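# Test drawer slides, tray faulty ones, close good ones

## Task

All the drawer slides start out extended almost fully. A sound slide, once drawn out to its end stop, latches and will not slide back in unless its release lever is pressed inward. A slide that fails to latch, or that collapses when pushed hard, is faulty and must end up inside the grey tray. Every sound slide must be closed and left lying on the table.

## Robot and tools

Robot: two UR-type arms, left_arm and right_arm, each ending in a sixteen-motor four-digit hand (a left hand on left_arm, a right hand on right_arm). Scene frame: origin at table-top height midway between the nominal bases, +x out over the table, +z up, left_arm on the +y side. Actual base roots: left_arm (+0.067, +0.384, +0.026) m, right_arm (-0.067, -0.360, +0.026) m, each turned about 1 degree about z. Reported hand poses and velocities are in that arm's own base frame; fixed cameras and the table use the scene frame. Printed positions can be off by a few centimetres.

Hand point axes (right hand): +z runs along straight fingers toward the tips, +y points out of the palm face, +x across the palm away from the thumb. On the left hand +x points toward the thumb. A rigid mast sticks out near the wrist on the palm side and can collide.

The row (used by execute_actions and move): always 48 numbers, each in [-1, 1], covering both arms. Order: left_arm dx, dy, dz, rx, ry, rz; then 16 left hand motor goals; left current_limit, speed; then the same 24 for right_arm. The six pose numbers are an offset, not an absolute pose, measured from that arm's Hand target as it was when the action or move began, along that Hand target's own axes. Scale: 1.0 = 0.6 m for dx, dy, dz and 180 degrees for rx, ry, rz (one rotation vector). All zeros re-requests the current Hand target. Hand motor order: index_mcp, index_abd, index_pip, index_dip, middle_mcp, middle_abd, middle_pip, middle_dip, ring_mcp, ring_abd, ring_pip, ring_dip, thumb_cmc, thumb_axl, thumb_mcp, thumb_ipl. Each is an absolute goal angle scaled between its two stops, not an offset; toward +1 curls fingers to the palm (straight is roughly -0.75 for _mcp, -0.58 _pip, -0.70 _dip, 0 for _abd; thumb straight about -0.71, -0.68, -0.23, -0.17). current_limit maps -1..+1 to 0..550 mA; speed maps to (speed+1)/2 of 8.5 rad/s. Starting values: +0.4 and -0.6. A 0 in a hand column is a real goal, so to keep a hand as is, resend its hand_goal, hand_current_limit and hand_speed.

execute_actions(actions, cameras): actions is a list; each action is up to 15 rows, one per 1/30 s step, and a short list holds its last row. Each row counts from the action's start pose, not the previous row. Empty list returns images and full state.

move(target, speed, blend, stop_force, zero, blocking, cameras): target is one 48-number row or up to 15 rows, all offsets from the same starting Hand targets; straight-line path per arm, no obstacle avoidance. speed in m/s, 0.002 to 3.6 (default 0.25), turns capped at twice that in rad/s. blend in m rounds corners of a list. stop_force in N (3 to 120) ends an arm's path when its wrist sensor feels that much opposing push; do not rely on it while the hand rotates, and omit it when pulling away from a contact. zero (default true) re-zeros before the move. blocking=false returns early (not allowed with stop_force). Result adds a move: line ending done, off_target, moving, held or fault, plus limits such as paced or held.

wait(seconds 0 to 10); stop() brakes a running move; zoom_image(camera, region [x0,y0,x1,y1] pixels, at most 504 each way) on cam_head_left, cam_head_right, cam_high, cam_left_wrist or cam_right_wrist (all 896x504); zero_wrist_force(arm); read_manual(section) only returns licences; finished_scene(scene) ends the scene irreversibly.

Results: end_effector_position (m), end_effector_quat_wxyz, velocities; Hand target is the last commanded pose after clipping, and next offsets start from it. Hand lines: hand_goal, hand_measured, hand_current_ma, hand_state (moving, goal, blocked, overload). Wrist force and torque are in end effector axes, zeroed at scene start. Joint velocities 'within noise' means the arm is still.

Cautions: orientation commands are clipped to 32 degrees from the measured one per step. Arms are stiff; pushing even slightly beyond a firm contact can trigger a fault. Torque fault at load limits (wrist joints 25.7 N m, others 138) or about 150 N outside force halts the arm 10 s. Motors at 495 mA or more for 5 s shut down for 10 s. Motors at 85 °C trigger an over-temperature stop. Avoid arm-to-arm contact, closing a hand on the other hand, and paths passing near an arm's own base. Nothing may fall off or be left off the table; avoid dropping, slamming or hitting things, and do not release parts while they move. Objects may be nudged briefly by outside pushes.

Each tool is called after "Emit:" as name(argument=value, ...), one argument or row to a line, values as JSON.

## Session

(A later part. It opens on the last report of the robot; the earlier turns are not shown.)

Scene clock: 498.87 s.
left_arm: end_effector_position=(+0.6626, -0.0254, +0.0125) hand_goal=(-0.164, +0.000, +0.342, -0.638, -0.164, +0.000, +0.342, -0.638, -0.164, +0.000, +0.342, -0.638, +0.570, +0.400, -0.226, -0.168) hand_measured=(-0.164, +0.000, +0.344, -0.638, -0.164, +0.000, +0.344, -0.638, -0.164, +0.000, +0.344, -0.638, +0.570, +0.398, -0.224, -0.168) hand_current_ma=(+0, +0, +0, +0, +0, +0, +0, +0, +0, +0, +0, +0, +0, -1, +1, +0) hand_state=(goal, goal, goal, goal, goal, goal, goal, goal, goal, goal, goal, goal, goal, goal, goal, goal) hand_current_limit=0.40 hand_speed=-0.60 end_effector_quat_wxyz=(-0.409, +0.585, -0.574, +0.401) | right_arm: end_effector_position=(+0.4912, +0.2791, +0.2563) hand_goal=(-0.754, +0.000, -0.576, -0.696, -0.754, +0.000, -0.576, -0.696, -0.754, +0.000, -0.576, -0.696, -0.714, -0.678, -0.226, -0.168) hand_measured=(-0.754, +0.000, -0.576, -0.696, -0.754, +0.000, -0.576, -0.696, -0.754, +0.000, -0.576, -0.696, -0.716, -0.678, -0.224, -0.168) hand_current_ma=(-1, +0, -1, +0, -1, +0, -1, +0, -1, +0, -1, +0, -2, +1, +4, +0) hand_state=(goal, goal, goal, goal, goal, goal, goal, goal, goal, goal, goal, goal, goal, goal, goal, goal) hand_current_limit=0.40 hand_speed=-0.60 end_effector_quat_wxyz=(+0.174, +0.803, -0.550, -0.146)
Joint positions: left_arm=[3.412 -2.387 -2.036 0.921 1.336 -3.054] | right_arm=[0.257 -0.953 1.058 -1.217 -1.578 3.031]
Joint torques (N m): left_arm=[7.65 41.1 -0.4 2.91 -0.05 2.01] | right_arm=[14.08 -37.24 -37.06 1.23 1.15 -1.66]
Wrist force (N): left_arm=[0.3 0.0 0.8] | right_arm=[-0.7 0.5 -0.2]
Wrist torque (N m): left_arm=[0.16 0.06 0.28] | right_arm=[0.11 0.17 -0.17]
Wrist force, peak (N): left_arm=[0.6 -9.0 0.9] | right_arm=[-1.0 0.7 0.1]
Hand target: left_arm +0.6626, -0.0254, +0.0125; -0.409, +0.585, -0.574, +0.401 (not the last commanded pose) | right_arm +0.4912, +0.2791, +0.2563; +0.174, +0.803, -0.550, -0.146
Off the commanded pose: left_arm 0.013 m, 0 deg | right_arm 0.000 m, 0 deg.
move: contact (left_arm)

Emit:
move(
  target=[0,-0.03133,-0.0114,0,0,0, -0.282,0,0.472,-0.351,-0.282,0,0.472,-0.351,-0.282,0,0.472,-0.351,0.571,0.401,-0.226,-0.168,0.4,-0.6, 0,0,0,0,0,0, -0.754,0,-0.576,-0.696,-0.754,0,-0.576,-0.696,-0.754,0,-0.576,-0.696,-0.714,-0.678,-0.226,-0.168,0.4,-0.6],
  speed=0.1,
)

Emit:
move(
  target=[0,0.0705,0.02565,0,0,0, -0.282,0,0.472,-0.351,-0.282,0,0.472,-0.351,-0.282,0,0.472,-0.351,0.571,0.401,-0.226,-0.168,0.4,-0.6, 0,0,0,0,0,0, -0.754,0,-0.576,-0.696,-0.754,0,-0.576,-0.696,-0.754,0,-0.576,-0.696,-0.714,-0.678,-0.226,-0.168,0.4,-0.6],
  speed=0.02,
  stop_force=4,
  cameras=["cam_high","cam_left_wrist"],
)

Scene clock: 523.77 s.
left_arm: end_effector_position=(+0.6625, -0.0254, +0.0324) hand_goal=(-0.282, +0.000, +0.472, -0.352, -0.282, +0.000, +0.472, -0.352, -0.282, +0.000, +0.472, -0.352, +0.570, +0.400, -0.226, -0.168) hand_measured=(-0.272, +0.000, +0.468, -0.356, -0.272, +0.000, +0.466, -0.356, -0.272, +0.000, +0.466, -0.356, +0.570, +0.398, -0.224, -0.168) hand_current_ma=(+7, +0, -2, -1, +7, +0, -2, -1, +6, +0, -2, -1, +0, -1, +1, +0) hand_state=(goal, goal, goal, goal, goal, goal, goal, goal, goal, goal, goal, goal, goal, goal, goal, goal) hand_current_limit=0.40 hand_speed=-0.60 end_effector_quat_wxyz=(-0.409, +0.585, -0.574, +0.401) | right_arm: end_effector_position=(+0.4912, +0.2791, +0.2563) hand_goal=(-0.754, +0.000, -0.576, -0.696, -0.754, +0.000, -0.576, -0.696, -0.754, +0.000, -0.576, -0.696, -0.714, -0.678, -0.226, -0.168) hand_measured=(-0.754, +0.000, -0.576, -0.696, -0.754, +0.000, -0.576, -0.696, -0.754, +0.000, -0.576, -0.696, -0.716, -0.678, -0.224, -0.168) hand_current_ma=(-1, +0, -1, +0, -1, +0, -1, +0, -1, +0, -1, +0, -2, +1, +4, +0) hand_state=(goal, goal, goal, goal, goal, goal, goal, goal, goal, goal, goal, goal, goal, goal, goal, goal) hand_current_limit=0.40 hand_speed=-0.60 end_effector_quat_wxyz=(+0.174, +0.803, -0.550, -0.146)
Joint positions: left_arm=[3.412 -2.337 -2.046 0.881 1.336 -3.054] | right_arm=[0.257 -0.953 1.058 -1.217 -1.578 3.031]
Joint torques (N m): left_arm=[-2.79 36.4 14.24 4.91 1.68 0.41] | right_arm=[12.56 -36.73 -36.2 1.12 1.02 -1.65]
Wrist force (N): left_arm=[0.7 0.2 0.6] | right_arm=[-0.7 0.7 0.0]
Wrist torque (N m): left_arm=[0.18 0.00 0.30] | right_arm=[0.12 0.16 -0.16]
Wrist force, peak (N): left_arm=[0.4 0.6 0.9] | right_arm=[-0.9 0.7 -0.3]
Hand target: left_arm +0.6626, -0.0254, +0.0325; -0.409, +0.585, -0.574, +0.401 | right_arm +0.4912, +0.2791, +0.2563; +0.174, +0.803, -0.550, -0.146
Off the commanded pose: left_arm 0.000 m, 0 deg | right_arm 0.000 m, 0 deg.
move: done

Scene clock: 526.17 s.
left_arm: end_effector_position=(+0.6626, -0.0254, +0.0040) hand_goal=(-0.282, +0.000, +0.472, -0.352, -0.282, +0.000, +0.472, -0.352, -0.282, +0.000, +0.472, -0.352, +0.570, +0.400, -0.226, -0.168) hand_measured=(-0.272, +0.000, +0.468, -0.356, -0.272, +0.000, +0.466, -0.356, -0.272, +0.000, +0.466, -0.356, +0.570, +0.398, -0.224, -0.168) hand_current_ma=(+7, +0, -2, -1, +7, +0, -2, -1, +6, +0, -2, -1, +0, -1, +0, +0) hand_state=(goal, goal, goal, goal, goal, goal, goal, goal, goal, goal, goal, goal, goal, goal, goal, goal) hand_current_limit=0.40 hand_speed=-0.60 end_effector_quat_wxyz=(-0.409, +0.585, -0.574, +0.401) | right_arm: end_effector_position=(+0.4912, +0.2791, +0.2563) hand_goal=(-0.754, +0.000, -0.576, -0.696, -0.754, +0.000, -0.576, -0.696, -0.754, +0.000, -0.576, -0.696, -0.714, -0.678, -0.226, -0.168) hand_measured=(-0.754, +0.000, -0.576, -0.696, -0.754, +0.000, -0.576, -0.696, -0.754, +0.000, -0.576, -0.696, -0.716, -0.678, -0.224, -0.168) hand_current_ma=(-1, +0, -1, +0, -1, +0, -1, +0, -1, +0, -1, +0, -2, +1, +4, +0) hand_state=(goal, goal, goal, goal, goal, goal, goal, goal, goal, goal, goal, goal, goal, goal, goal, goal) hand_current_limit=0.40 hand_speed=-0.60 end_effector_quat_wxyz=(+0.174, +0.803, -0.550, -0.146)
Joint positions: left_arm=[3.412 -2.408 -2.031 0.938 1.336 -3.054] | right_arm=[0.257 -0.953 1.058 -1.217 -1.578 3.031]
Joint torques (N m): left_arm=[-3.73 33.89 -0.37 3.61 0.21 1.11] | right_arm=[12.81 -36.68 -36.29 1.17 1.01 -1.5]
Wrist force (N): left_arm=[0.5 -3.3 -0.2] | right_arm=[-0.7 0.7 -0.2]
Wrist torque (N m): left_arm=[-0.21 0.03 0.27] | right_arm=[0.13 0.17 -0.16]
Wrist force, peak (N): left_arm=[0.6 -15.9 -1.7] | right_arm=[-0.8 0.7 -0.1]
Hand target: left_arm +0.6626, -0.0254, +0.0040; -0.409, +0.585, -0.574, +0.401 (not the last commanded pose) | right_arm +0.4912, +0.2791, +0.2563; +0.174, +0.803, -0.550, -0.146
Off the commanded pose: left_arm 0.017 m, 0 deg | right_arm 0.000 m, 0 deg.
move: contact (left_arm)
camera_calibration:
cam_left_wrist: T_world_to_cam=[[0.208331, 0.799424, 0.563489, -0.147365], [-0.490912, -0.412833, 0.767186, 0.263903], [0.845934, -0.436452, 0.306441, -0.450666], [0, 0, 0, 1]] pos_world=[0.541488, 0.030061, 0.0186781]
Images, in order (width x height): cam_high 896x504, cam_left_wrist 896x504.

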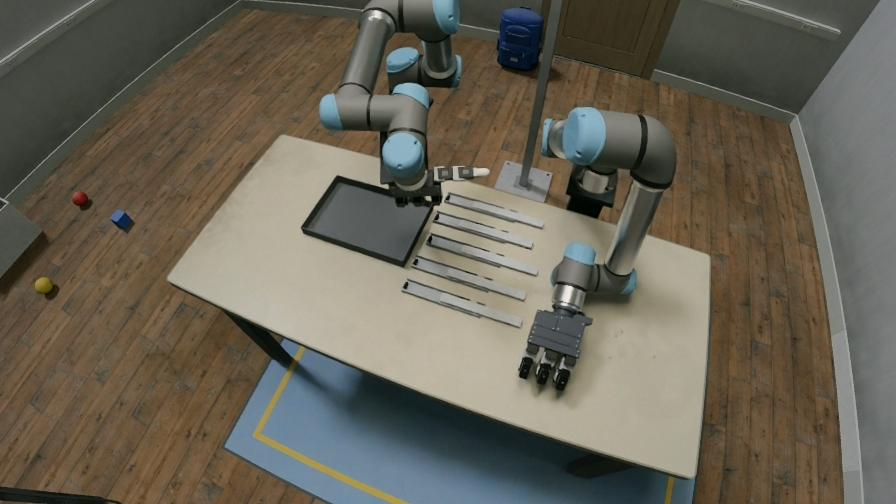

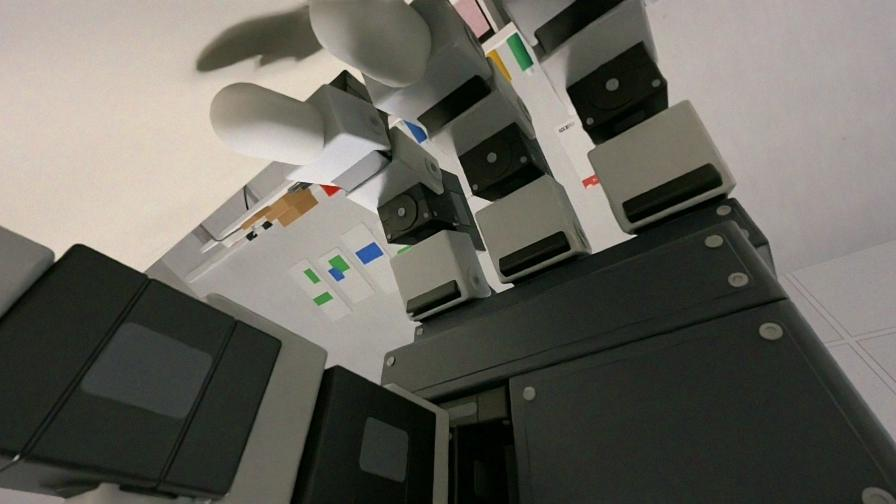

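Emit:
move(
  target=[
    [0,-0.0705,-0.02565,0,0,0, -0.282,0,0.472,-0.351,-0.282,0,0.472,-0.351,-0.282,0,0.472,-0.351,0.571,0.401,-0.226,-0.168,0.4,-0.6, 0,0,0,0,0,0, -0.754,0,-0.576,-0.696,-0.754,0,-0.576,-0.696,-0.754,0,-0.576,-0.696,-0.714,-0.678,-0.226,-0.168,0.4,-0.6],
    [0.1672,-0.0662,-0.0376,0,0,0, -0.282,0,0.472,-0.351,-0.282,0,0.472,-0.351,-0.282,0,0.472,-0.351,0.571,0.401,-0.226,-0.168,0.4,-0.6, 0,0,0,0,0,0, -0.754,0,-0.576,-0.696,-0.754,0,-0.576,-0.696,-0.754,0,-0.576,-0.696,-0.714,-0.678,-0.226,-0.168,0.4,-0.6],
    [0.1672,-0.0035,-0.0147,0,0,0, -0.282,0,0.472,-0.351,-0.282,0,0.472,-0.351,-0.282,0,0.472,-0.351,0.571,0.401,-0.226,-0.168,0.4,-0.6, 0,0,0,0,0,0, -0.754,0,-0.576,-0.696,-0.754,0,-0.576,-0.696,-0.754,0,-0.576,-0.696,-0.714,-0.678,-0.226,-0.168,0.4,-0.6],
  ],
  speed=[0.15,0.15,0.06],
  blend=[0.02,0.0,0],
  cameras=["cam_head_left","cam_head_right","cam_high","cam_left_wrist"],
)

Emit:
zoom_image(
  camera="cam_high",
  region=[400, 200, 600, 380],
)

Emit:
zoom_image(
  camera="cam_head_right",
  region=[400, 80, 560, 220],
)

Scene clock: 552.47 s.
left_arm: end_effector_position=(+0.6572, -0.1259, +0.0091) hand_goal=(-0.282, +0.000, +0.472, -0.352, -0.282, +0.000, +0.472, -0.352, -0.282, +0.000, +0.472, -0.352, +0.570, +0.400, -0.226, -0.168) hand_measured=(-0.272, +0.000, +0.468, -0.356, -0.272, +0.000, +0.466, -0.356, -0.272, +0.000, +0.466, -0.356, +0.570, +0.398, -0.224, -0.168) hand_current_ma=(+6, +0, -2, -1, +7, +0, -2, -1, +6, +0, -2, -1, +0, -1, +0, +0) hand_state=(goal, goal, goal, goal, goal, goal, goal, goal, goal, goal, goal, goal, goal, goal, goal, goal) hand_current_limit=0.40 hand_speed=-0.60 end_effector_quat_wxyz=(-0.410, +0.585, -0.573, +0.401) | right_arm: end_effector_position=(+0.4912, +0.2791, +0.2563) hand_goal=(-0.754, +0.000, -0.576, -0.696, -0.754, +0.000, -0.576, -0.696, -0.754, +0.000, -0.576, -0.696, -0.714, -0.678, -0.226, -0.168) hand_measured=(-0.754, +0.000, -0.576, -0.696, -0.754, +0.000, -0.576, -0.696, -0.754, +0.000, -0.576, -0.696, -0.716, -0.678, -0.224, -0.168) hand_current_ma=(-1, +0, -1, +0, -1, +0, -1, +0, -1, +0, -1, +0, -2, +1, +4, +0) hand_state=(goal, goal, goal, goal, goal, goal, goal, goal, goal, goal, goal, goal, goal, goal, goal, goal) hand_current_limit=0.40 hand_speed=-0.60 end_effector_quat_wxyz=(+0.174, +0.803, -0.550, -0.146)
Joint positions: left_arm=[3.198 -2.402 -2.012 0.923 1.537 -3.129] | right_arm=[0.257 -0.953 1.058 -1.217 -1.578 3.031]
Joint torques (N m): left_arm=[-7.01 49.55 1.03 0.15 1.73 1.12] | right_arm=[11.46 -38.63 -36.12 0.82 0.97 -1.73]
Wrist force (N): left_arm=[0.7 0.1 0.4] | right_arm=[-0.8 0.6 -0.1]
Wrist torque (N m): left_arm=[0.18 0.00 0.13] | right_arm=[0.10 0.18 -0.18]
Wrist force, peak (N): left_arm=[0.5 -3.6 -0.3] | right_arm=[-0.7 0.9 0.0]
Hand target: left_arm +0.6570, -0.1259, +0.0090; -0.409, +0.585, -0.574, +0.401 | right_arm +0.4912, +0.2791, +0.2563; +0.174, +0.803, -0.550, -0.146
Off the commanded pose: left_arm 0.000 m, 0 deg | right_arm 0.000 m, 0 deg.
move: done
camera_calibration:
cam_left_wrist: T_world_to_cam=[[0.20808, 0.799383, 0.563639, -0.0686463], [-0.491202, -0.412915, 0.766956, 0.216075], [0.845827, -0.436449, 0.306739, -0.491315], [0, 0, 0, 1]] pos_world=[0.535988, -0.070339, 0.0236773]
Images, in order (width x height): cam_head_left 896x504, cam_head_right 896x504, cam_high 896x504, cam_left_wrist 896x504.

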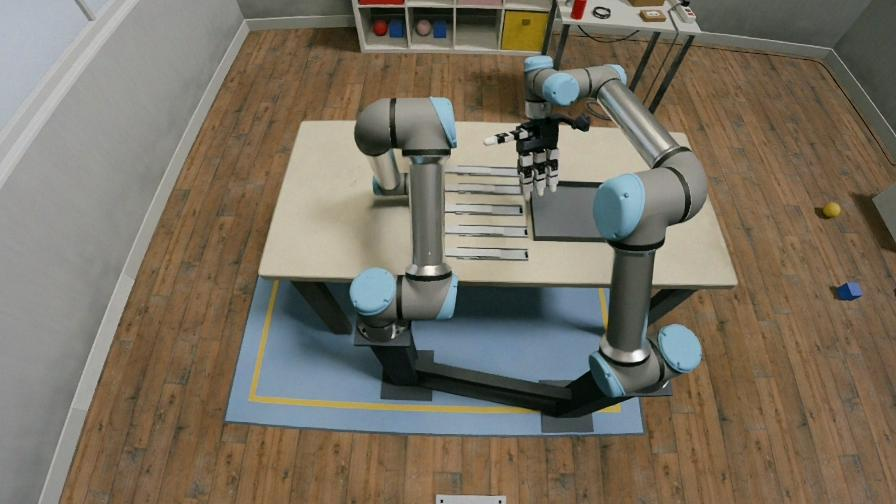

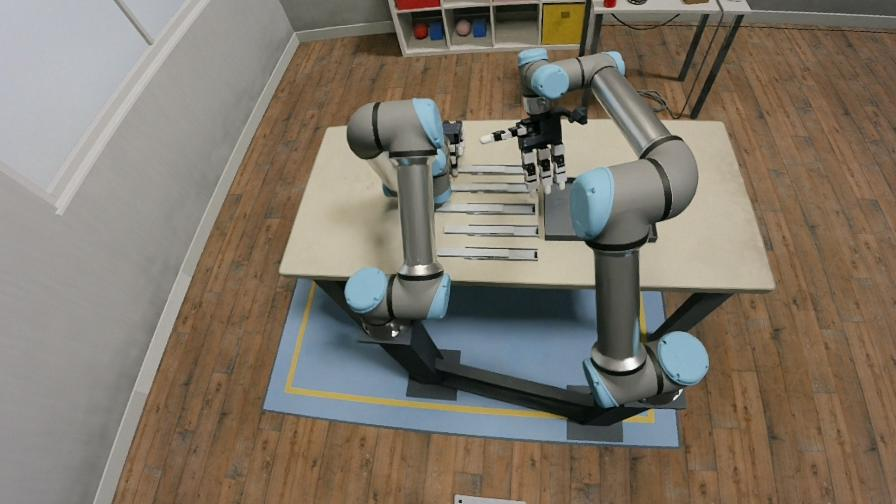

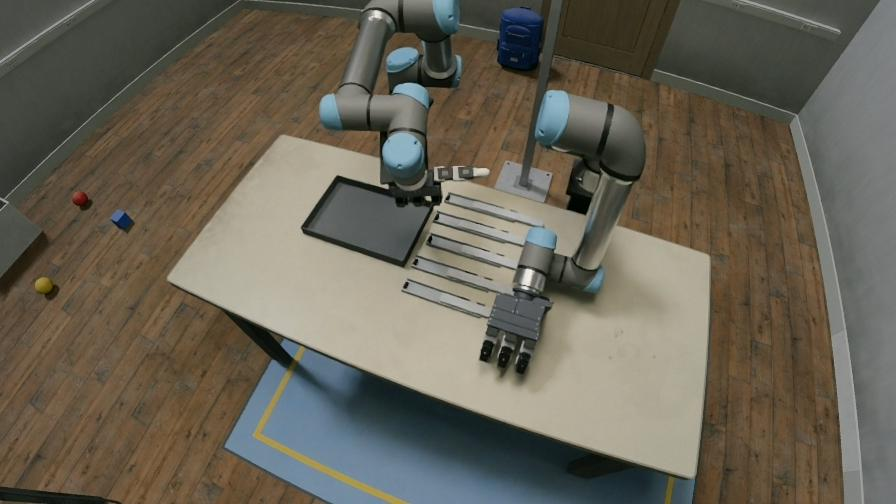

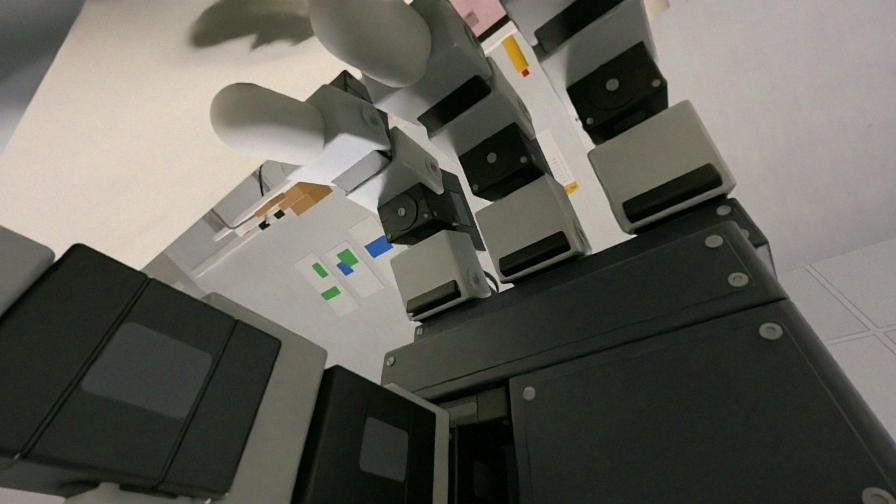

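Scaled by 2.520 from the camera's 896x504 image, which has a finer 1280x720 frame.

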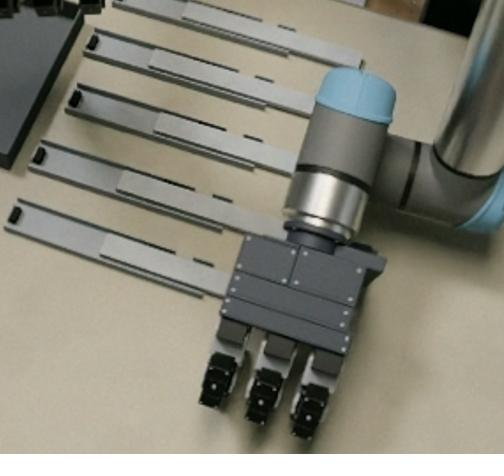

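Scaled by 3.150 from the camera's 896x504 image, which has a finer 1280x720 frame.

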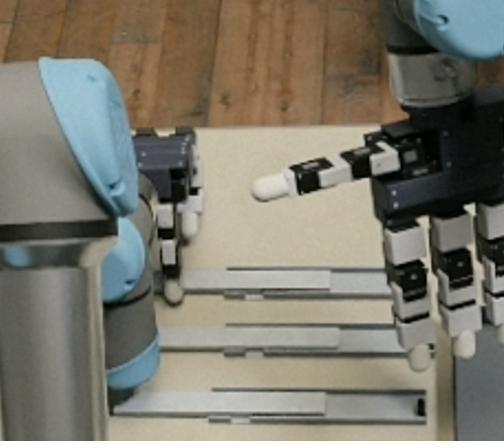

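Emit:
move(
  target=[0,0,0,0,0,0, 0.370,0,0.212,-0.928,0.370,0,0.212,-0.928,-0.282,0,0.472,-0.351,0.571,0.401,-0.226,-0.168,0.3,-0.8, 0,0,0,0,0,0, -0.754,0,-0.576,-0.696,-0.754,0,-0.576,-0.696,-0.754,0,-0.576,-0.696,-0.714,-0.678,-0.226,-0.168,0.4,-0.6],
  cameras=["cam_head_right","cam_high","cam_left_wrist"],
)

Emit:
zoom_image(
  camera="cam_high",
  region=[400, 200, 600, 380],
)

Emit:
zoom_image(
  camera="cam_head_right",
  region=[400, 80, 560, 220],
)

Scene clock: 561.47 s.
left_arm: end_effector_position=(+0.6571, -0.1259, +0.0091) hand_goal=(+0.370, +0.000, +0.212, -0.928, +0.370, +0.000, +0.212, -0.928, -0.282, +0.000, +0.472, -0.352, +0.570, +0.400, -0.226, -0.168) hand_measured=(-0.066, +0.000, +0.322, -0.716, -0.054, +0.000, +0.374, -0.834, -0.272, +0.000, +0.466, -0.356, +0.570, +0.398, -0.224, -0.168) hand_current_ma=(-358, +0, +276, +357, -357, +0, +357, +218, +6, +0, -2, -1, +0, -1, +0, +0) hand_state=(blocked, goal, blocked, blocked, blocked, goal, blocked, blocked, goal, goal, goal, goal, goal, goal, goal, goal) hand_current_limit=0.30 hand_speed=-0.80 end_effector_quat_wxyz=(-0.410, +0.585, -0.573, +0.401) | right_arm: end_effector_position=(+0.4912, +0.2791, +0.2563) hand_goal=(-0.754, +0.000, -0.576, -0.696, -0.754, +0.000, -0.576, -0.696, -0.754, +0.000, -0.576, -0.696, -0.714, -0.678, -0.226, -0.168) hand_measured=(-0.754, +0.000, -0.576, -0.696, -0.754, +0.000, -0.576, -0.696, -0.754, +0.000, -0.576, -0.696, -0.716, -0.678, -0.224, -0.168) hand_current_ma=(-1, +0, -1, +0, -1, +0, -1, +0, -1, +0, -1, +0, -2, +1, +4, +0) hand_state=(goal, goal, goal, goal, goal, goal, goal, goal, goal, goal, goal, goal, goal, goal, goal, goal) hand_current_limit=0.40 hand_speed=-0.60 end_effector_quat_wxyz=(+0.174, +0.803, -0.550, -0.146)
Joint positions: left_arm=[3.198 -2.402 -2.012 0.923 1.537 -3.129] | right_arm=[0.257 -0.953 1.058 -1.217 -1.578 3.031]
Joint torques (N m): left_arm=[-1.78 -5.56 -19.6 -7.67 1.38 1.02] | right_arm=[11.69 -37.03 -35.42 1.18 0.82 -1.42]
Wrist force (N): left_arm=[0.2 -66.3 1.7] | right_arm=[-0.7 0.5 -0.1]
Wrist torque (N m): left_arm=[-0.91 0.03 0.30] | right_arm=[0.10 0.17 -0.17]
Wrist force, peak (N): left_arm=[0.2 -66.3 1.7] | right_arm=[-1.0 0.7 0.0]
Hand target: left_arm +0.6570, -0.1259, +0.0090; -0.409, +0.585, -0.574, +0.401 | right_arm +0.4912, +0.2791, +0.2563; +0.174, +0.803, -0.550, -0.146
Off the commanded pose: left_arm 0.000 m, 0 deg | right_arm 0.000 m, 0 deg.
move: done
camera_calibration:
cam_left_wrist: T_world_to_cam=[[0.208052, 0.7994, 0.563626, -0.0685496], [-0.491307, -0.412858, 0.766919, 0.216095], [0.845773, -0.436473, 0.306855, -0.491334], [0, 0, 0, 1]] pos_world=[0.535988, -0.070439, 0.0236773]
Images, in order (width x height): cam_head_right 896x504, cam_high 896x504, cam_left_wrist 896x504.

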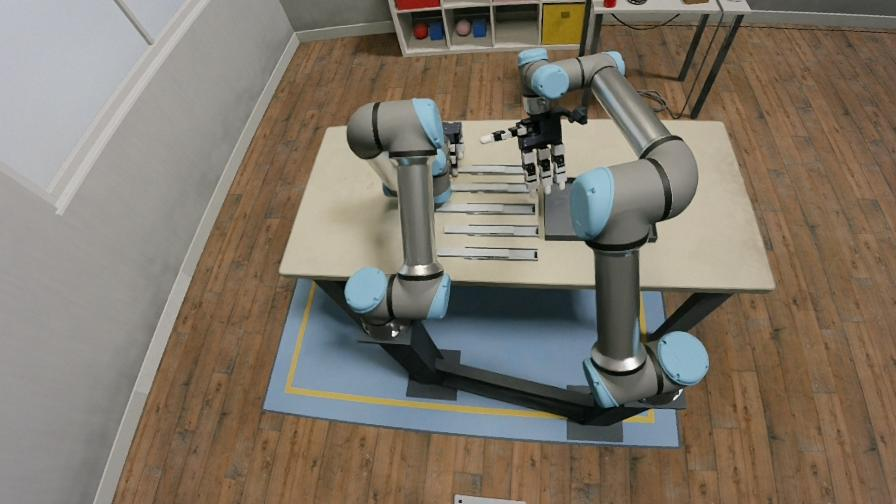

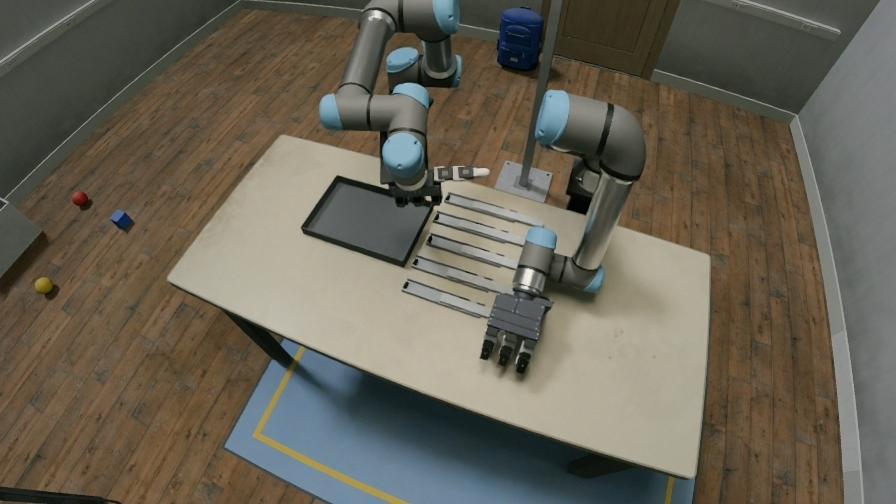

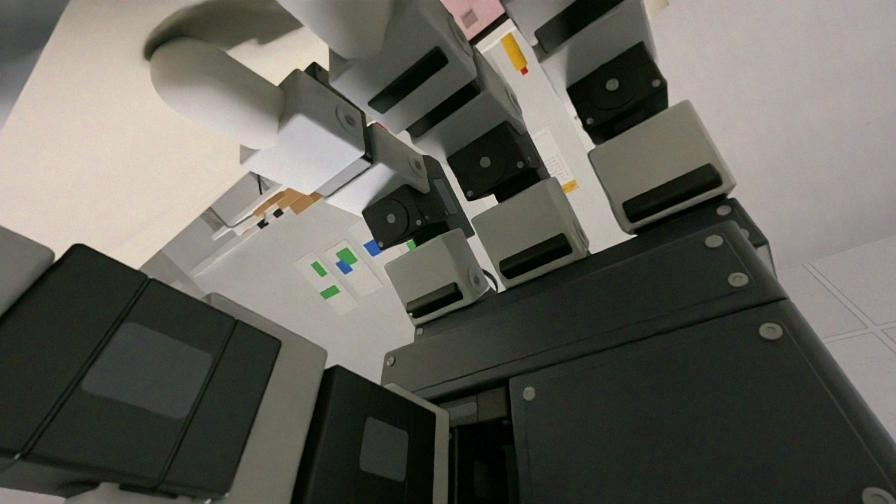

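Scaled by 2.520 from the camera's 896x504 image, which has a finer 1280x720 frame.

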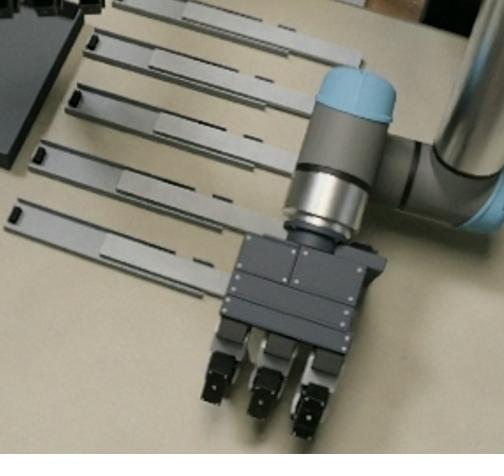

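Scaled by 3.150 from the camera's 896x504 image, which has a finer 1280x720 frame.

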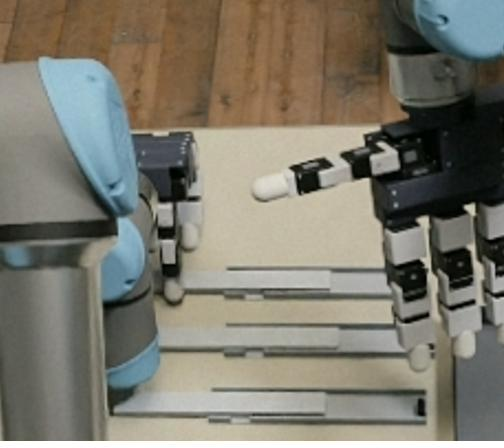

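Emit:
move(
  target=[
    [0,0,0,0,0,0, -0.282,0,0.472,-0.351,-0.282,0,0.472,-0.351,-0.282,0,0.472,-0.351,0.571,0.401,-0.226,-0.168,0.3,-0.6, 0,0,0,0,0,0, -0.754,0,-0.576,-0.696,-0.754,0,-0.576,-0.696,-0.754,0,-0.576,-0.696,-0.714,-0.678,-0.226,-0.168,0.4,-0.6],
    [0,0,0,0,0,0, -0.120,0,0.407,-0.494,-0.120,0,0.407,-0.494,-0.282,0,0.472,-0.351,0.571,0.401,-0.226,-0.168,0.3,-0.6, 0,0,0,0,0,0, -0.754,0,-0.576,-0.696,-0.754,0,-0.576,-0.696,-0.754,0,-0.576,-0.696,-0.714,-0.678,-0.226,-0.168,0.4,-0.6],
  ],
)

Emit:
move(
  target=[
    [0,0,0,0,0,0, -0.04,0,0.375,-0.565,-0.04,0,0.375,-0.565,-0.282,0,0.472,-0.351,0.571,0.401,-0.226,-0.168,0.3,-0.6, 0,0,0,0,0,0, -0.754,0,-0.576,-0.696,-0.754,0,-0.576,-0.696,-0.754,0,-0.576,-0.696,-0.714,-0.678,-0.226,-0.168,0.4,-0.6],
    [0,0,0,0,0,0, 0.041,0,0.343,-0.638,0.041,0,0.343,-0.638,-0.282,0,0.472,-0.351,0.571,0.401,-0.226,-0.168,0.3,-0.6, 0,0,0,0,0,0, -0.754,0,-0.576,-0.696,-0.754,0,-0.576,-0.696,-0.754,0,-0.576,-0.696,-0.714,-0.678,-0.226,-0.168,0.4,-0.6],
  ],
  cameras=["cam_left_wrist"],
)

Scene clock: 579.20 s.
left_arm: end_effector_position=(+0.6570, -0.1259, +0.0090) hand_goal=(-0.120, +0.000, +0.406, -0.494, -0.120, +0.000, +0.406, -0.494, -0.282, +0.000, +0.472, -0.352, +0.570, +0.400, -0.226, -0.168) hand_measured=(-0.120, +0.000, +0.408, -0.492, -0.120, +0.000, +0.408, -0.492, -0.272, +0.000, +0.466, -0.356, +0.570, +0.398, -0.224, -0.168) hand_current_ma=(+0, +0, +0, +1, +0, +0, +0, +1, +6, +0, -2, -1, +0, -1, +0, +0) hand_state=(goal, goal, goal, goal, goal, goal, goal, goal, goal, goal, goal, goal, goal, goal, goal, goal) hand_current_limit=0.30 hand_speed=-0.60 end_effector_quat_wxyz=(-0.409, +0.585, -0.574, +0.401) | right_arm: end_effector_position=(+0.4912, +0.2791, +0.2563) hand_goal=(-0.754, +0.000, -0.576, -0.696, -0.754, +0.000, -0.576, -0.696, -0.754, +0.000, -0.576, -0.696, -0.714, -0.678, -0.226, -0.168) hand_measured=(-0.754, +0.000, -0.576, -0.696, -0.754, +0.000, -0.576, -0.696, -0.754, +0.000, -0.576, -0.696, -0.716, -0.678, -0.224, -0.168) hand_current_ma=(-1, +0, -1, +0, -1, +0, -1, +0, -1, +0, -1, +0, -2, +1, +4, +0) hand_state=(goal, goal, goal, goal, goal, goal, goal, goal, goal, goal, goal, goal, goal, goal, goal, goal) hand_current_limit=0.40 hand_speed=-0.60 end_effector_quat_wxyz=(+0.174, +0.803, -0.550, -0.146)
Joint positions: left_arm=[3.198 -2.402 -2.012 0.923 1.537 -3.129] | right_arm=[0.257 -0.953 1.058 -1.217 -1.578 3.031]
Joint torques (N m): left_arm=[1.14 51.36 16.77 4.48 1.77 -1.54] | right_arm=[12.84 -37.53 -36.54 1.15 0.88 -1.21]
Wrist force (N): left_arm=[0.6 0.6 0.3] | right_arm=[-0.6 0.4 -0.1]
Wrist torque (N m): left_arm=[0.29 -0.01 0.11] | right_arm=[0.09 0.15 -0.16]
Wrist force, peak (N): left_arm=[0.7 -67.1 1.7] | right_arm=[-1.0 0.7 -0.1]
Hand target: left_arm +0.6570, -0.1259, +0.0090; -0.409, +0.585, -0.574, +0.401 | right_arm +0.4912, +0.2791, +0.2563; +0.174, +0.803, -0.550, -0.146
Off the commanded pose: left_arm 0.000 m, 0 deg | right_arm 0.000 m, 0 deg.
move: done

Scene clock: 580.20 s.
left_arm: end_effector_position=(+0.6570, -0.1259, +0.0090) hand_goal=(+0.040, +0.000, +0.342, -0.638, +0.040, +0.000, +0.342, -0.638, -0.282, +0.000, +0.472, -0.352, +0.570, +0.400, -0.226, -0.168) hand_measured=(+0.038, +0.000, +0.342, -0.636, +0.038, +0.000, +0.342, -0.636, -0.272, +0.000, +0.466, -0.356, +0.570, +0.398, -0.224, -0.168) hand_current_ma=(+0, +0, +0, +1, +0, +0, +0, +1, +6, +0, -2, -1, +0, -1, +0, +0) hand_state=(goal, goal, goal, goal, goal, goal, goal, goal, goal, goal, goal, goal, goal, goal, goal, goal) hand_current_limit=0.30 hand_speed=-0.60 end_effector_quat_wxyz=(-0.409, +0.585, -0.574, +0.401) | right_arm: end_effector_position=(+0.4912, +0.2791, +0.2563) hand_goal=(-0.754, +0.000, -0.576, -0.696, -0.754, +0.000, -0.576, -0.696, -0.754, +0.000, -0.576, -0.696, -0.714, -0.678, -0.226, -0.168) hand_measured=(-0.754, +0.000, -0.576, -0.696, -0.754, +0.000, -0.576, -0.696, -0.754, +0.000, -0.576, -0.696, -0.716, -0.678, -0.224, -0.168) hand_current_ma=(-1, +0, -1, +0, -1, +0, -1, +0, -1, +0, -1, +0, -2, +1, +4, +0) hand_state=(goal, goal, goal, goal, goal, goal, goal, goal, goal, goal, goal, goal, goal, goal, goal, goal) hand_current_limit=0.40 hand_speed=-0.60 end_effector_quat_wxyz=(+0.174, +0.803, -0.550, -0.146)
Joint positions: left_arm=[3.198 -2.402 -2.012 0.923 1.537 -3.129] | right_arm=[0.257 -0.953 1.058 -1.217 -1.578 3.031]
Joint torques (N m): left_arm=[1.46 49.24 15.94 3.92 1.56 -1.86] | right_arm=[13.44 -38.69 -36.72 1.28 1.03 -1.15]
Wrist force (N): left_arm=[0.5 0.3 0.5] | right_arm=[-0.7 0.5 -0.2]
Wrist torque (N m): left_arm=[0.25 0.02 0.10] | right_arm=[0.11 0.17 -0.17]
Wrist force, peak (N): left_arm=[0.8 0.2 0.6] | right_arm=[-0.8 0.8 -0.1]
Hand target: left_arm +0.6570, -0.1259, +0.0090; -0.409, +0.585, -0.574, +0.401 | right_arm +0.4912, +0.2791, +0.2563; +0.174, +0.803, -0.550, -0.146
Off the commanded pose: left_arm 0.000 m, 0 deg | right_arm 0.000 m, 0 deg.
move: done
camera_calibration:
cam_left_wrist: T_world_to_cam=[[0.208303, 0.799401, 0.563532, -0.0686851], [-0.490923, -0.412878, 0.767155, 0.215951], [0.845934, -0.436452, 0.306441, -0.49125], [0, 0, 0, 1]] pos_world=[0.535888, -0.070339, 0.0235779]
Images, in order (width x height): cam_left_wrist 896x504.

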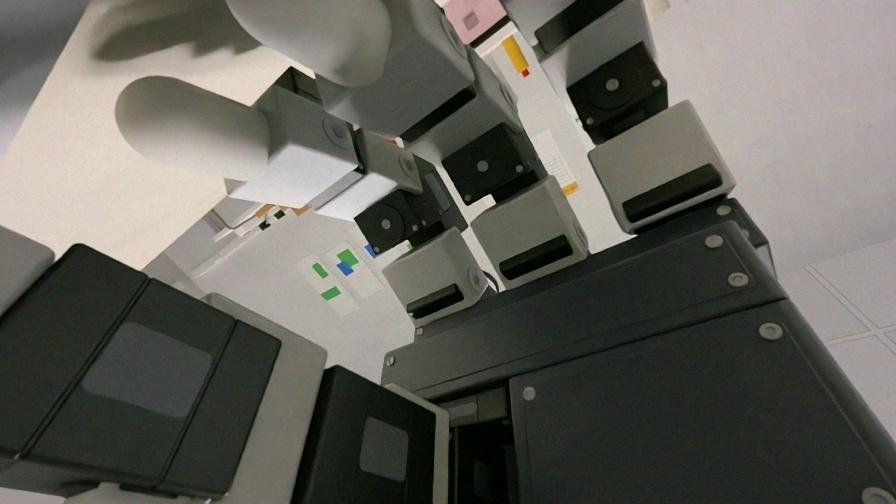

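Emit:
move(
  target=[
    [0,0,0,0,0,0, 0.123,0,0.310,-0.71,0.123,0,0.310,-0.71,-0.282,0,0.472,-0.351,0.571,0.401,-0.226,-0.168,0.3,-0.7, 0,0,0,0,0,0, -0.754,0,-0.576,-0.696,-0.754,0,-0.576,-0.696,-0.754,0,-0.576,-0.696,-0.714,-0.678,-0.226,-0.168,0.4,-0.6],
    [0,0,0,0,0,0, 0.205,0,0.29,-0.75,0.205,0,0.29,-0.75,-0.282,0,0.472,-0.351,0.571,0.401,-0.226,-0.168,0.3,-0.7, 0,0,0,0,0,0, -0.754,0,-0.576,-0.696,-0.754,0,-0.576,-0.696,-0.754,0,-0.576,-0.696,-0.714,-0.678,-0.226,-0.168,0.4,-0.6],
  ],
  cameras=["cam_left_wrist"],
)

Scene clock: 586.57 s.
left_arm: end_effector_position=(+0.6570, -0.1259, +0.0090) hand_goal=(+0.204, +0.000, +0.290, -0.750, +0.204, +0.000, +0.290, -0.750, -0.282, +0.000, +0.472, -0.352, +0.570, +0.400, -0.226, -0.168) hand_measured=(+0.200, +0.000, +0.290, -0.748, +0.200, +0.000, +0.290, -0.748, -0.272, +0.000, +0.466, -0.356, +0.570, +0.398, -0.224, -0.168) hand_current_ma=(-2, +0, +0, +1, -2, +0, +0, +1, +6, +0, -2, -1, +0, -1, +0, +0) hand_state=(goal, goal, goal, goal, goal, goal, goal, goal, goal, goal, goal, goal, goal, goal, goal, goal) hand_current_limit=0.30 hand_speed=-0.70 end_effector_quat_wxyz=(-0.409, +0.585, -0.574, +0.401) | right_arm: end_effector_position=(+0.4912, +0.2791, +0.2563) hand_goal=(-0.754, +0.000, -0.576, -0.696, -0.754, +0.000, -0.576, -0.696, -0.754, +0.000, -0.576, -0.696, -0.714, -0.678, -0.226, -0.168) hand_measured=(-0.754, +0.000, -0.576, -0.696, -0.754, +0.000, -0.576, -0.696, -0.754, +0.000, -0.576, -0.696, -0.716, -0.678, -0.224, -0.168) hand_current_ma=(-1, +0, -1, +0, -1, +0, -1, +0, -1, +0, -1, +0, -2, +1, +4, +0) hand_state=(goal, goal, goal, goal, goal, goal, goal, goal, goal, goal, goal, goal, goal, goal, goal, goal) hand_current_limit=0.40 hand_speed=-0.60 end_effector_quat_wxyz=(+0.174, +0.803, -0.550, -0.146)
Joint positions: left_arm=[3.198 -2.402 -2.012 0.923 1.537 -3.129] | right_arm=[0.257 -0.953 1.058 -1.217 -1.578 3.031]
Joint torques (N m): left_arm=[4.42 44.65 12.96 1.44 1.45 -1.74] | right_arm=[12.04 -37.95 -35.88 1.08 0.89 -1.03]
Wrist force (N): left_arm=[0.4 0.3 0.3] | right_arm=[-0.7 0.7 -0.1]
Wrist torque (N m): left_arm=[0.28 0.03 0.11] | right_arm=[0.12 0.17 -0.17]
Wrist force, peak (N): left_arm=[0.9 0.2 0.9] | right_arm=[-0.8 0.7 -0.3]
Hand target: left_arm +0.6570, -0.1259, +0.0090; -0.409, +0.585, -0.574, +0.401 | right_arm +0.4912, +0.2791, +0.2563; +0.174, +0.803, -0.550, -0.146
Off the commanded pose: left_arm 0.000 m, 0 deg | right_arm 0.000 m, 0 deg.
move: done
camera_calibration:
cam_left_wrist: T_world_to_cam=[[0.208331, 0.799424, 0.563489, -0.0686973], [-0.490912, -0.412833, 0.767186, 0.215946], [0.845934, -0.436452, 0.306441, -0.49125], [0, 0, 0, 1]] pos_world=[0.535888, -0.070339, 0.0235781]
Images, in order (width x height): cam_left_wrist 896x504.

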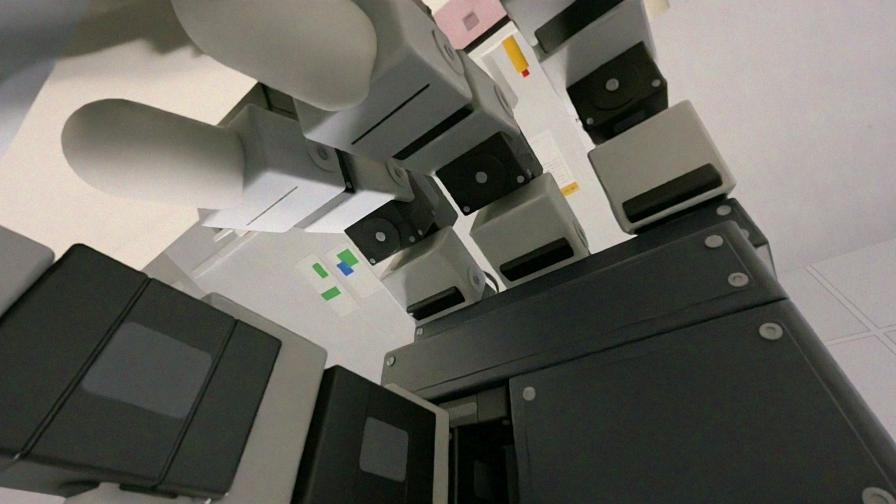

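Emit:
move(
  target=[
    [0,0,0,0,0,0, 0.25,0,0.27,-0.80,0.25,0,0.27,-0.80,-0.282,0,0.472,-0.351,0.571,0.401,-0.226,-0.168,0.3,-0.7, 0,0,0,0,0,0, -0.754,0,-0.576,-0.696,-0.754,0,-0.576,-0.696,-0.754,0,-0.576,-0.696,-0.714,-0.678,-0.226,-0.168,0.4,-0.6],
    [0,0,0,0,0,0, 0.290,0,0.25,-0.84,0.290,0,0.25,-0.84,-0.282,0,0.472,-0.351,0.571,0.401,-0.226,-0.168,0.3,-0.7, 0,0,0,0,0,0, -0.754,0,-0.576,-0.696,-0.754,0,-0.576,-0.696,-0.754,0,-0.576,-0.696,-0.714,-0.678,-0.226,-0.168,0.4,-0.6],
    [0,0,0,0,0,0, 0.330,0,0.23,-0.88,0.330,0,0.23,-0.88,-0.282,0,0.472,-0.351,0.571,0.401,-0.226,-0.168,0.3,-0.7, 0,0,0,0,0,0, -0.754,0,-0.576,-0.696,-0.754,0,-0.576,-0.696,-0.754,0,-0.576,-0.696,-0.714,-0.678,-0.226,-0.168,0.4,-0.6],
  ],
  cameras=["cam_head_right"],
)

Emit:
zoom_image(
  camera="cam_head_right",
  region=[420, 100, 520, 200],
)

Scene clock: 617.57 s.
left_arm: end_effector_position=(+0.6570, -0.1259, +0.0090) hand_goal=(+0.330, +0.000, +0.230, -0.880, +0.330, +0.000, +0.230, -0.880, -0.282, +0.000, +0.472, -0.352, +0.570, +0.400, -0.226, -0.168) hand_measured=(+0.322, +0.000, +0.230, -0.878, +0.322, +0.000, +0.230, -0.878, -0.272, +0.000, +0.466, -0.356, +0.570, +0.398, -0.224, -0.168) hand_current_ma=(-4, +0, +0, +1, -4, +0, +0, +1, +6, +0, -2, -1, +0, -1, +0, +0) hand_state=(goal, goal, goal, goal, goal, goal, goal, goal, goal, goal, goal, goal, goal, goal, goal, goal) hand_current_limit=0.30 hand_speed=-0.70 end_effector_quat_wxyz=(-0.409, +0.585, -0.574, +0.401) | right_arm: end_effector_position=(+0.4912, +0.2791, +0.2563) hand_goal=(-0.754, +0.000, -0.576, -0.696, -0.754, +0.000, -0.576, -0.696, -0.754, +0.000, -0.576, -0.696, -0.714, -0.678, -0.226, -0.168) hand_measured=(-0.754, +0.000, -0.576, -0.696, -0.754, +0.000, -0.576, -0.696, -0.754, +0.000, -0.576, -0.696, -0.716, -0.678, -0.224, -0.168) hand_current_ma=(-1, +0, -1, +0, -1, +0, -1, +0, -1, +0, -1, +0, -2, +1, +4, +0) hand_state=(goal, goal, goal, goal, goal, goal, goal, goal, goal, goal, goal, goal, goal, goal, goal, goal) hand_current_limit=0.40 hand_speed=-0.60 end_effector_quat_wxyz=(+0.174, +0.803, -0.550, -0.146)
Joint positions: left_arm=[3.198 -2.402 -2.012 0.923 1.537 -3.129] | right_arm=[0.257 -0.953 1.058 -1.217 -1.578 3.031]
Joint torques (N m): left_arm=[6.75 41.69 8.1 1.5 1.44 -1.83] | right_arm=[13.93 -36.07 -36.45 1.28 0.93 -1.29]
Wrist force (N): left_arm=[0.4 0.1 0.6] | right_arm=[-0.6 0.5 0.0]
Wrist torque (N m): left_arm=[0.26 0.02 0.11] | right_arm=[0.09 0.15 -0.16]
Wrist force, peak (N): left_arm=[0.8 0.5 0.6] | right_arm=[-0.8 0.9 -0.4]
Hand target: left_arm +0.6570, -0.1259, +0.0090; -0.409, +0.585, -0.574, +0.401 | right_arm +0.4912, +0.2791, +0.2563; +0.174, +0.803, -0.550, -0.146
Off the commanded pose: left_arm 0.000 m, 0 deg | right_arm 0.000 m, 0 deg.
move: done
Images, in order (width x height): cam_head_right 896x504.

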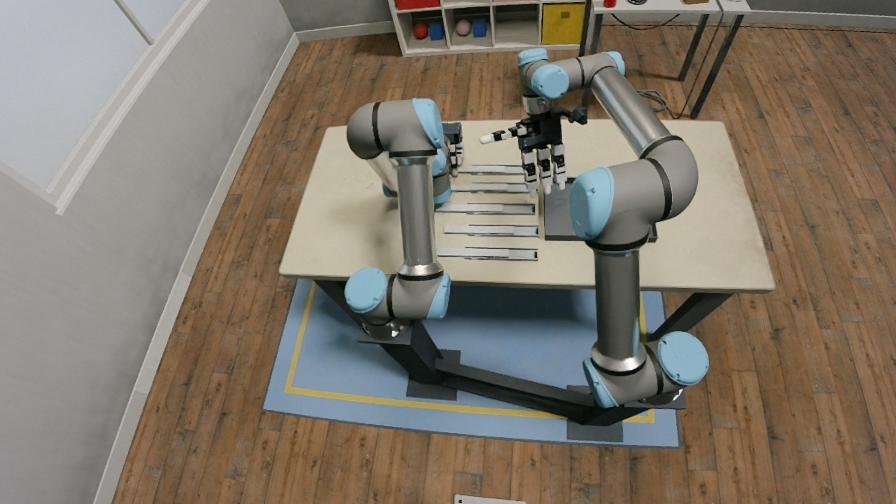

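Scaled by 5.040 from the camera's 896x504 image, which has a finer 1280x720 frame.

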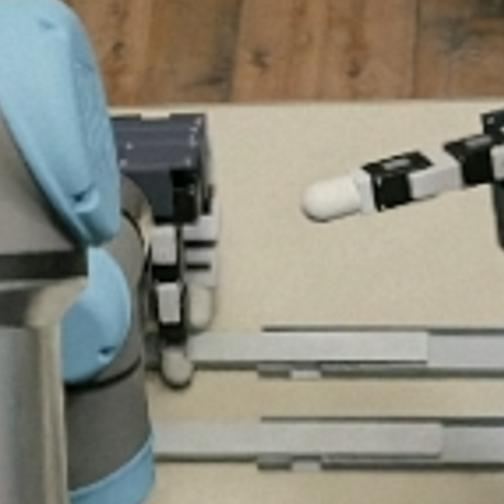

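Emit:
move(
  target=[
    [0,0,0,0,0,0, 0.36,0,0.18,-0.85,0.36,0,0.18,-0.85,-0.282,0,0.472,-0.351,0.571,0.401,-0.226,-0.168,0.3,-0.7, 0,0,0,0,0,0, -0.754,0,-0.576,-0.696,-0.754,0,-0.576,-0.696,-0.754,0,-0.576,-0.696,-0.714,-0.678,-0.226,-0.168,0.4,-0.6],
    [0,0,0,0,0,0, 0.397,0,0.124,-0.812,0.397,0,0.124,-0.812,-0.282,0,0.472,-0.351,0.571,0.401,-0.226,-0.168,0.3,-0.7, 0,0,0,0,0,0, -0.754,0,-0.576,-0.696,-0.754,0,-0.576,-0.696,-0.754,0,-0.576,-0.696,-0.714,-0.678,-0.226,-0.168,0.4,-0.6],
  ],
  cameras=["cam_head_right"],
)

Emit:
zoom_image(
  camera="cam_head_right",
  region=[420, 100, 520, 200],
)

Scene clock: 653.20 s.
left_arm: end_effector_position=(+0.6570, -0.1259, +0.0090) hand_goal=(+0.396, +0.000, +0.124, -0.812, +0.396, +0.000, +0.124, -0.812, -0.282, +0.000, +0.472, -0.352, +0.570, +0.400, -0.226, -0.168) hand_measured=(+0.388, +0.000, +0.130, -0.814, +0.390, +0.000, +0.132, -0.814, -0.272, +0.000, +0.466, -0.356, +0.570, +0.398, -0.224, -0.168) hand_current_ma=(-4, +0, +3, +0, -4, +0, +4, +0, +6, +0, -2, -1, +0, -1, +0, +0) hand_state=(goal, goal, goal, goal, goal, goal, goal, goal, goal, goal, goal, goal, goal, goal, goal, goal) hand_current_limit=0.30 hand_speed=-0.70 end_effector_quat_wxyz=(-0.409, +0.585, -0.574, +0.401) | right_arm: end_effector_position=(+0.4912, +0.2791, +0.2563) hand_goal=(-0.754, +0.000, -0.576, -0.696, -0.754, +0.000, -0.576, -0.696, -0.754, +0.000, -0.576, -0.696, -0.714, -0.678, -0.226, -0.168) hand_measured=(-0.754, +0.000, -0.576, -0.696, -0.754, +0.000, -0.576, -0.696, -0.754, +0.000, -0.576, -0.696, -0.716, -0.678, -0.224, -0.168) hand_current_ma=(-1, +0, -1, +0, -1, +0, -1, +0, -1, +0, -1, +0, -2, +1, +4, +0) hand_state=(goal, goal, goal, goal, goal, goal, goal, goal, goal, goal, goal, goal, goal, goal, goal, goal) hand_current_limit=0.40 hand_speed=-0.60 end_effector_quat_wxyz=(+0.174, +0.803, -0.550, -0.146)
Joint positions: left_arm=[3.198 -2.402 -2.012 0.923 1.537 -3.129] | right_arm=[0.257 -0.953 1.058 -1.217 -1.578 3.031]
Joint torques (N m): left_arm=[7.24 36.76 4.66 1.51 1.4 -1.68] | right_arm=[11.97 -37.9 -36.29 0.81 0.8 -0.66]
Wrist force (N): left_arm=[0.4 -1.2 -0.5] | right_arm=[-0.8 0.5 -0.4]
Wrist torque (N m): left_arm=[0.15 0.04 0.11] | right_arm=[0.12 0.18 -0.17]
Wrist force, peak (N): left_arm=[0.7 -1.9 -0.5] | right_arm=[-0.9 0.8 -0.4]
Hand target: left_arm +0.6570, -0.1259, +0.0090; -0.409, +0.585, -0.574, +0.401 | right_arm +0.4912, +0.2791, +0.2563; +0.174, +0.803, -0.550, -0.146
Off the commanded pose: left_arm 0.000 m, 0 deg | right_arm 0.000 m, 0 deg.
move: done
Images, in order (width x height): cam_head_right 896x504.

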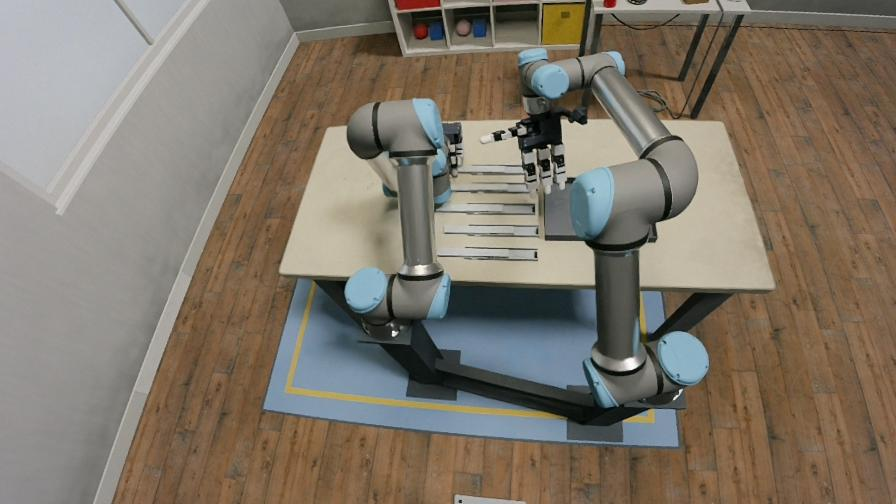

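Scaled by 5.040 from the camera's 896x504 image, which has a finer 1280x720 frame.

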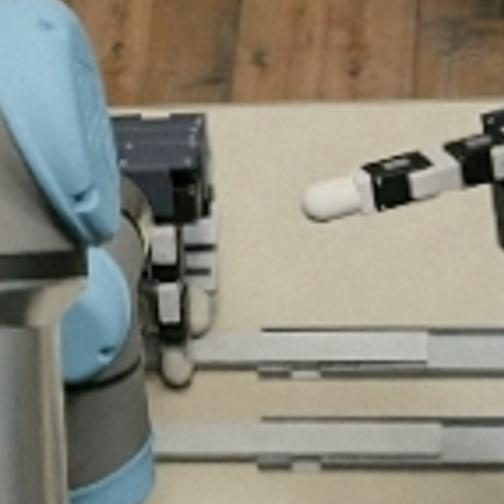

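Emit:
move(
  target=[0,0,0,0,0,0, 0.56,0,0.20,-0.74,0.56,0,0.20,-0.74,-0.282,0,0.472,-0.351,0.571,0.401,-0.226,-0.168,0.3,-0.8, 0,0,0,0,0,0, -0.754,0,-0.576,-0.696,-0.754,0,-0.576,-0.696,-0.754,0,-0.576,-0.696,-0.714,-0.678,-0.226,-0.168,0.4,-0.6],
  cameras=["cam_head_right","cam_left_wrist"],
)

Emit:
zoom_image(
  camera="cam_head_right",
  region=[420, 100, 520, 200],
)

Scene clock: 658.67 s.
left_arm: end_effector_position=(+0.6570, -0.1259, +0.0090) hand_goal=(+0.560, +0.000, +0.200, -0.740, +0.560, +0.000, +0.200, -0.740, -0.282, +0.000, +0.472, -0.352, +0.570, +0.400, -0.226, -0.168) hand_measured=(+0.444, +0.000, +0.172, -0.760, +0.548, +0.000, +0.192, -0.744, -0.272, +0.000, +0.466, -0.356, +0.570, +0.398, -0.224, -0.168) hand_current_ma=(-327, +0, -30, -17, -9, +0, -4, -1, +6, +0, -2, -1, +0, -1, +0, +0) hand_state=(blocked, goal, blocked, goal, goal, goal, goal, goal, goal, goal, goal, goal, goal, goal, goal, goal) hand_current_limit=0.30 hand_speed=-0.80 end_effector_quat_wxyz=(-0.409, +0.585, -0.574, +0.401) | right_arm: end_effector_position=(+0.4912, +0.2791, +0.2563) hand_goal=(-0.754, +0.000, -0.576, -0.696, -0.754, +0.000, -0.576, -0.696, -0.754, +0.000, -0.576, -0.696, -0.714, -0.678, -0.226, -0.168) hand_measured=(-0.754, +0.000, -0.576, -0.696, -0.754, +0.000, -0.576, -0.696, -0.754, +0.000, -0.576, -0.696, -0.716, -0.678, -0.224, -0.168) hand_current_ma=(-1, +0, -1, +0, -1, +0, -1, +0, -1, +0, -1, +0, -2, +1, +4, +0) hand_state=(goal, goal, goal, goal, goal, goal, goal, goal, goal, goal, goal, goal, goal, goal, goal, goal) hand_current_limit=0.40 hand_speed=-0.60 end_effector_quat_wxyz=(+0.174, +0.803, -0.550, -0.146)
Joint positions: left_arm=[3.198 -2.402 -2.012 0.923 1.537 -3.129] | right_arm=[0.257 -0.953 1.058 -1.217 -1.578 3.031]
Joint torques (N m): left_arm=[6.58 38.16 2.72 1.79 1.19 -1.77] | right_arm=[12.25 -38.05 -37.08 1.15 0.93 -1.15]
Wrist force (N): left_arm=[0.4 0.2 0.5] | right_arm=[-0.8 0.5 0.0]
Wrist torque (N m): left_arm=[0.29 0.03 0.10] | right_arm=[0.09 0.18 -0.18]
Wrist force, peak (N): left_arm=[0.6 -1.6 -0.7] | right_arm=[-1.1 0.6 0.0]
Hand target: left_arm +0.6570, -0.1259, +0.0090; -0.409, +0.585, -0.574, +0.401 | right_arm +0.4912, +0.2791, +0.2563; +0.174, +0.803, -0.550, -0.146
Off the commanded pose: left_arm 0.000 m, 0 deg | right_arm 0.000 m, 0 deg.
move: done
camera_calibration:
cam_left_wrist: T_world_to_cam=[[0.208331, 0.799424, 0.563489, -0.0686973], [-0.490912, -0.412833, 0.767186, 0.215946], [0.845934, -0.436452, 0.306441, -0.49125], [0, 0, 0, 1]] pos_world=[0.535888, -0.070339, 0.0235781]
Images, in order (width x height): cam_head_right 896x504, cam_left_wrist 896x504.

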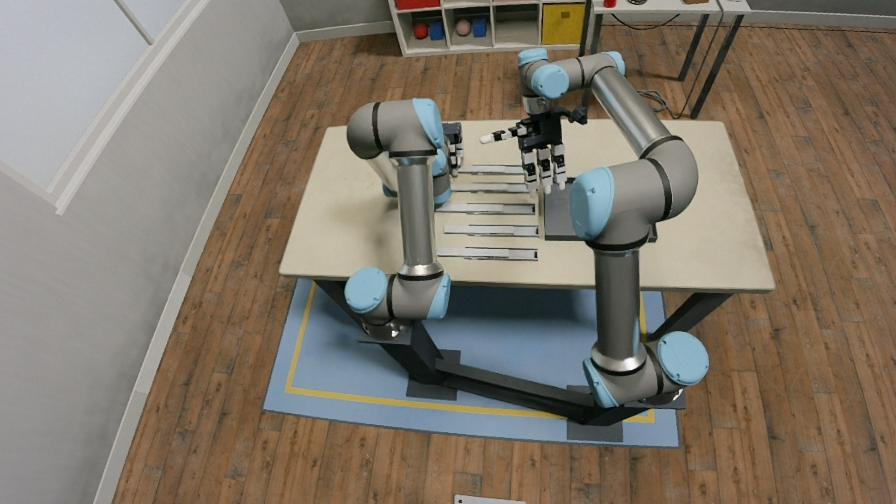

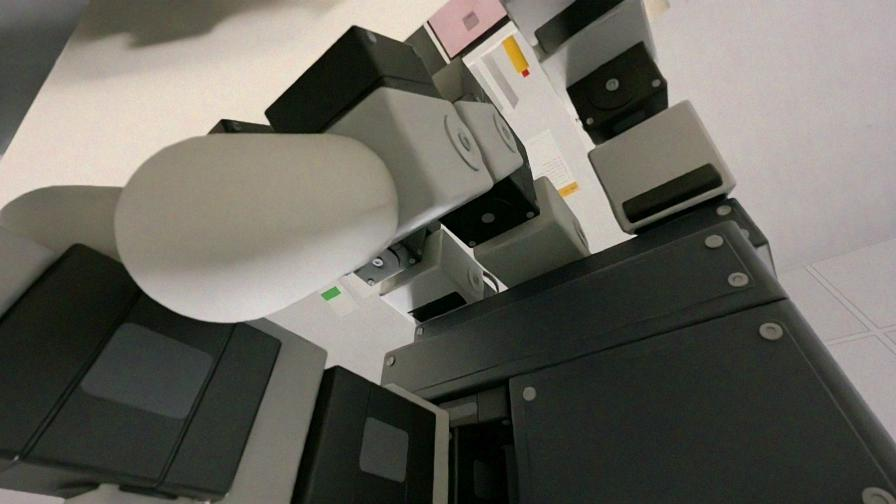

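Scaled by 5.040 from the camera's 896x504 image, which has a finer 1280x720 frame.

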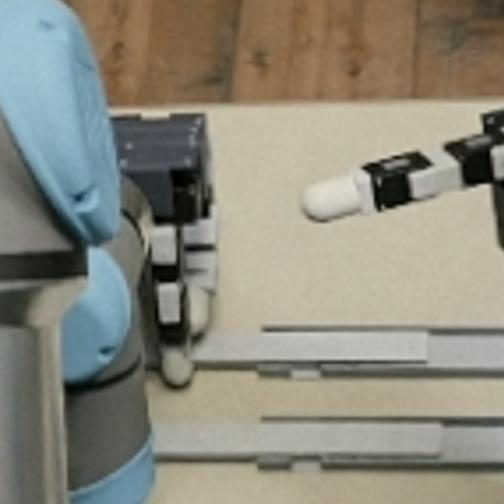

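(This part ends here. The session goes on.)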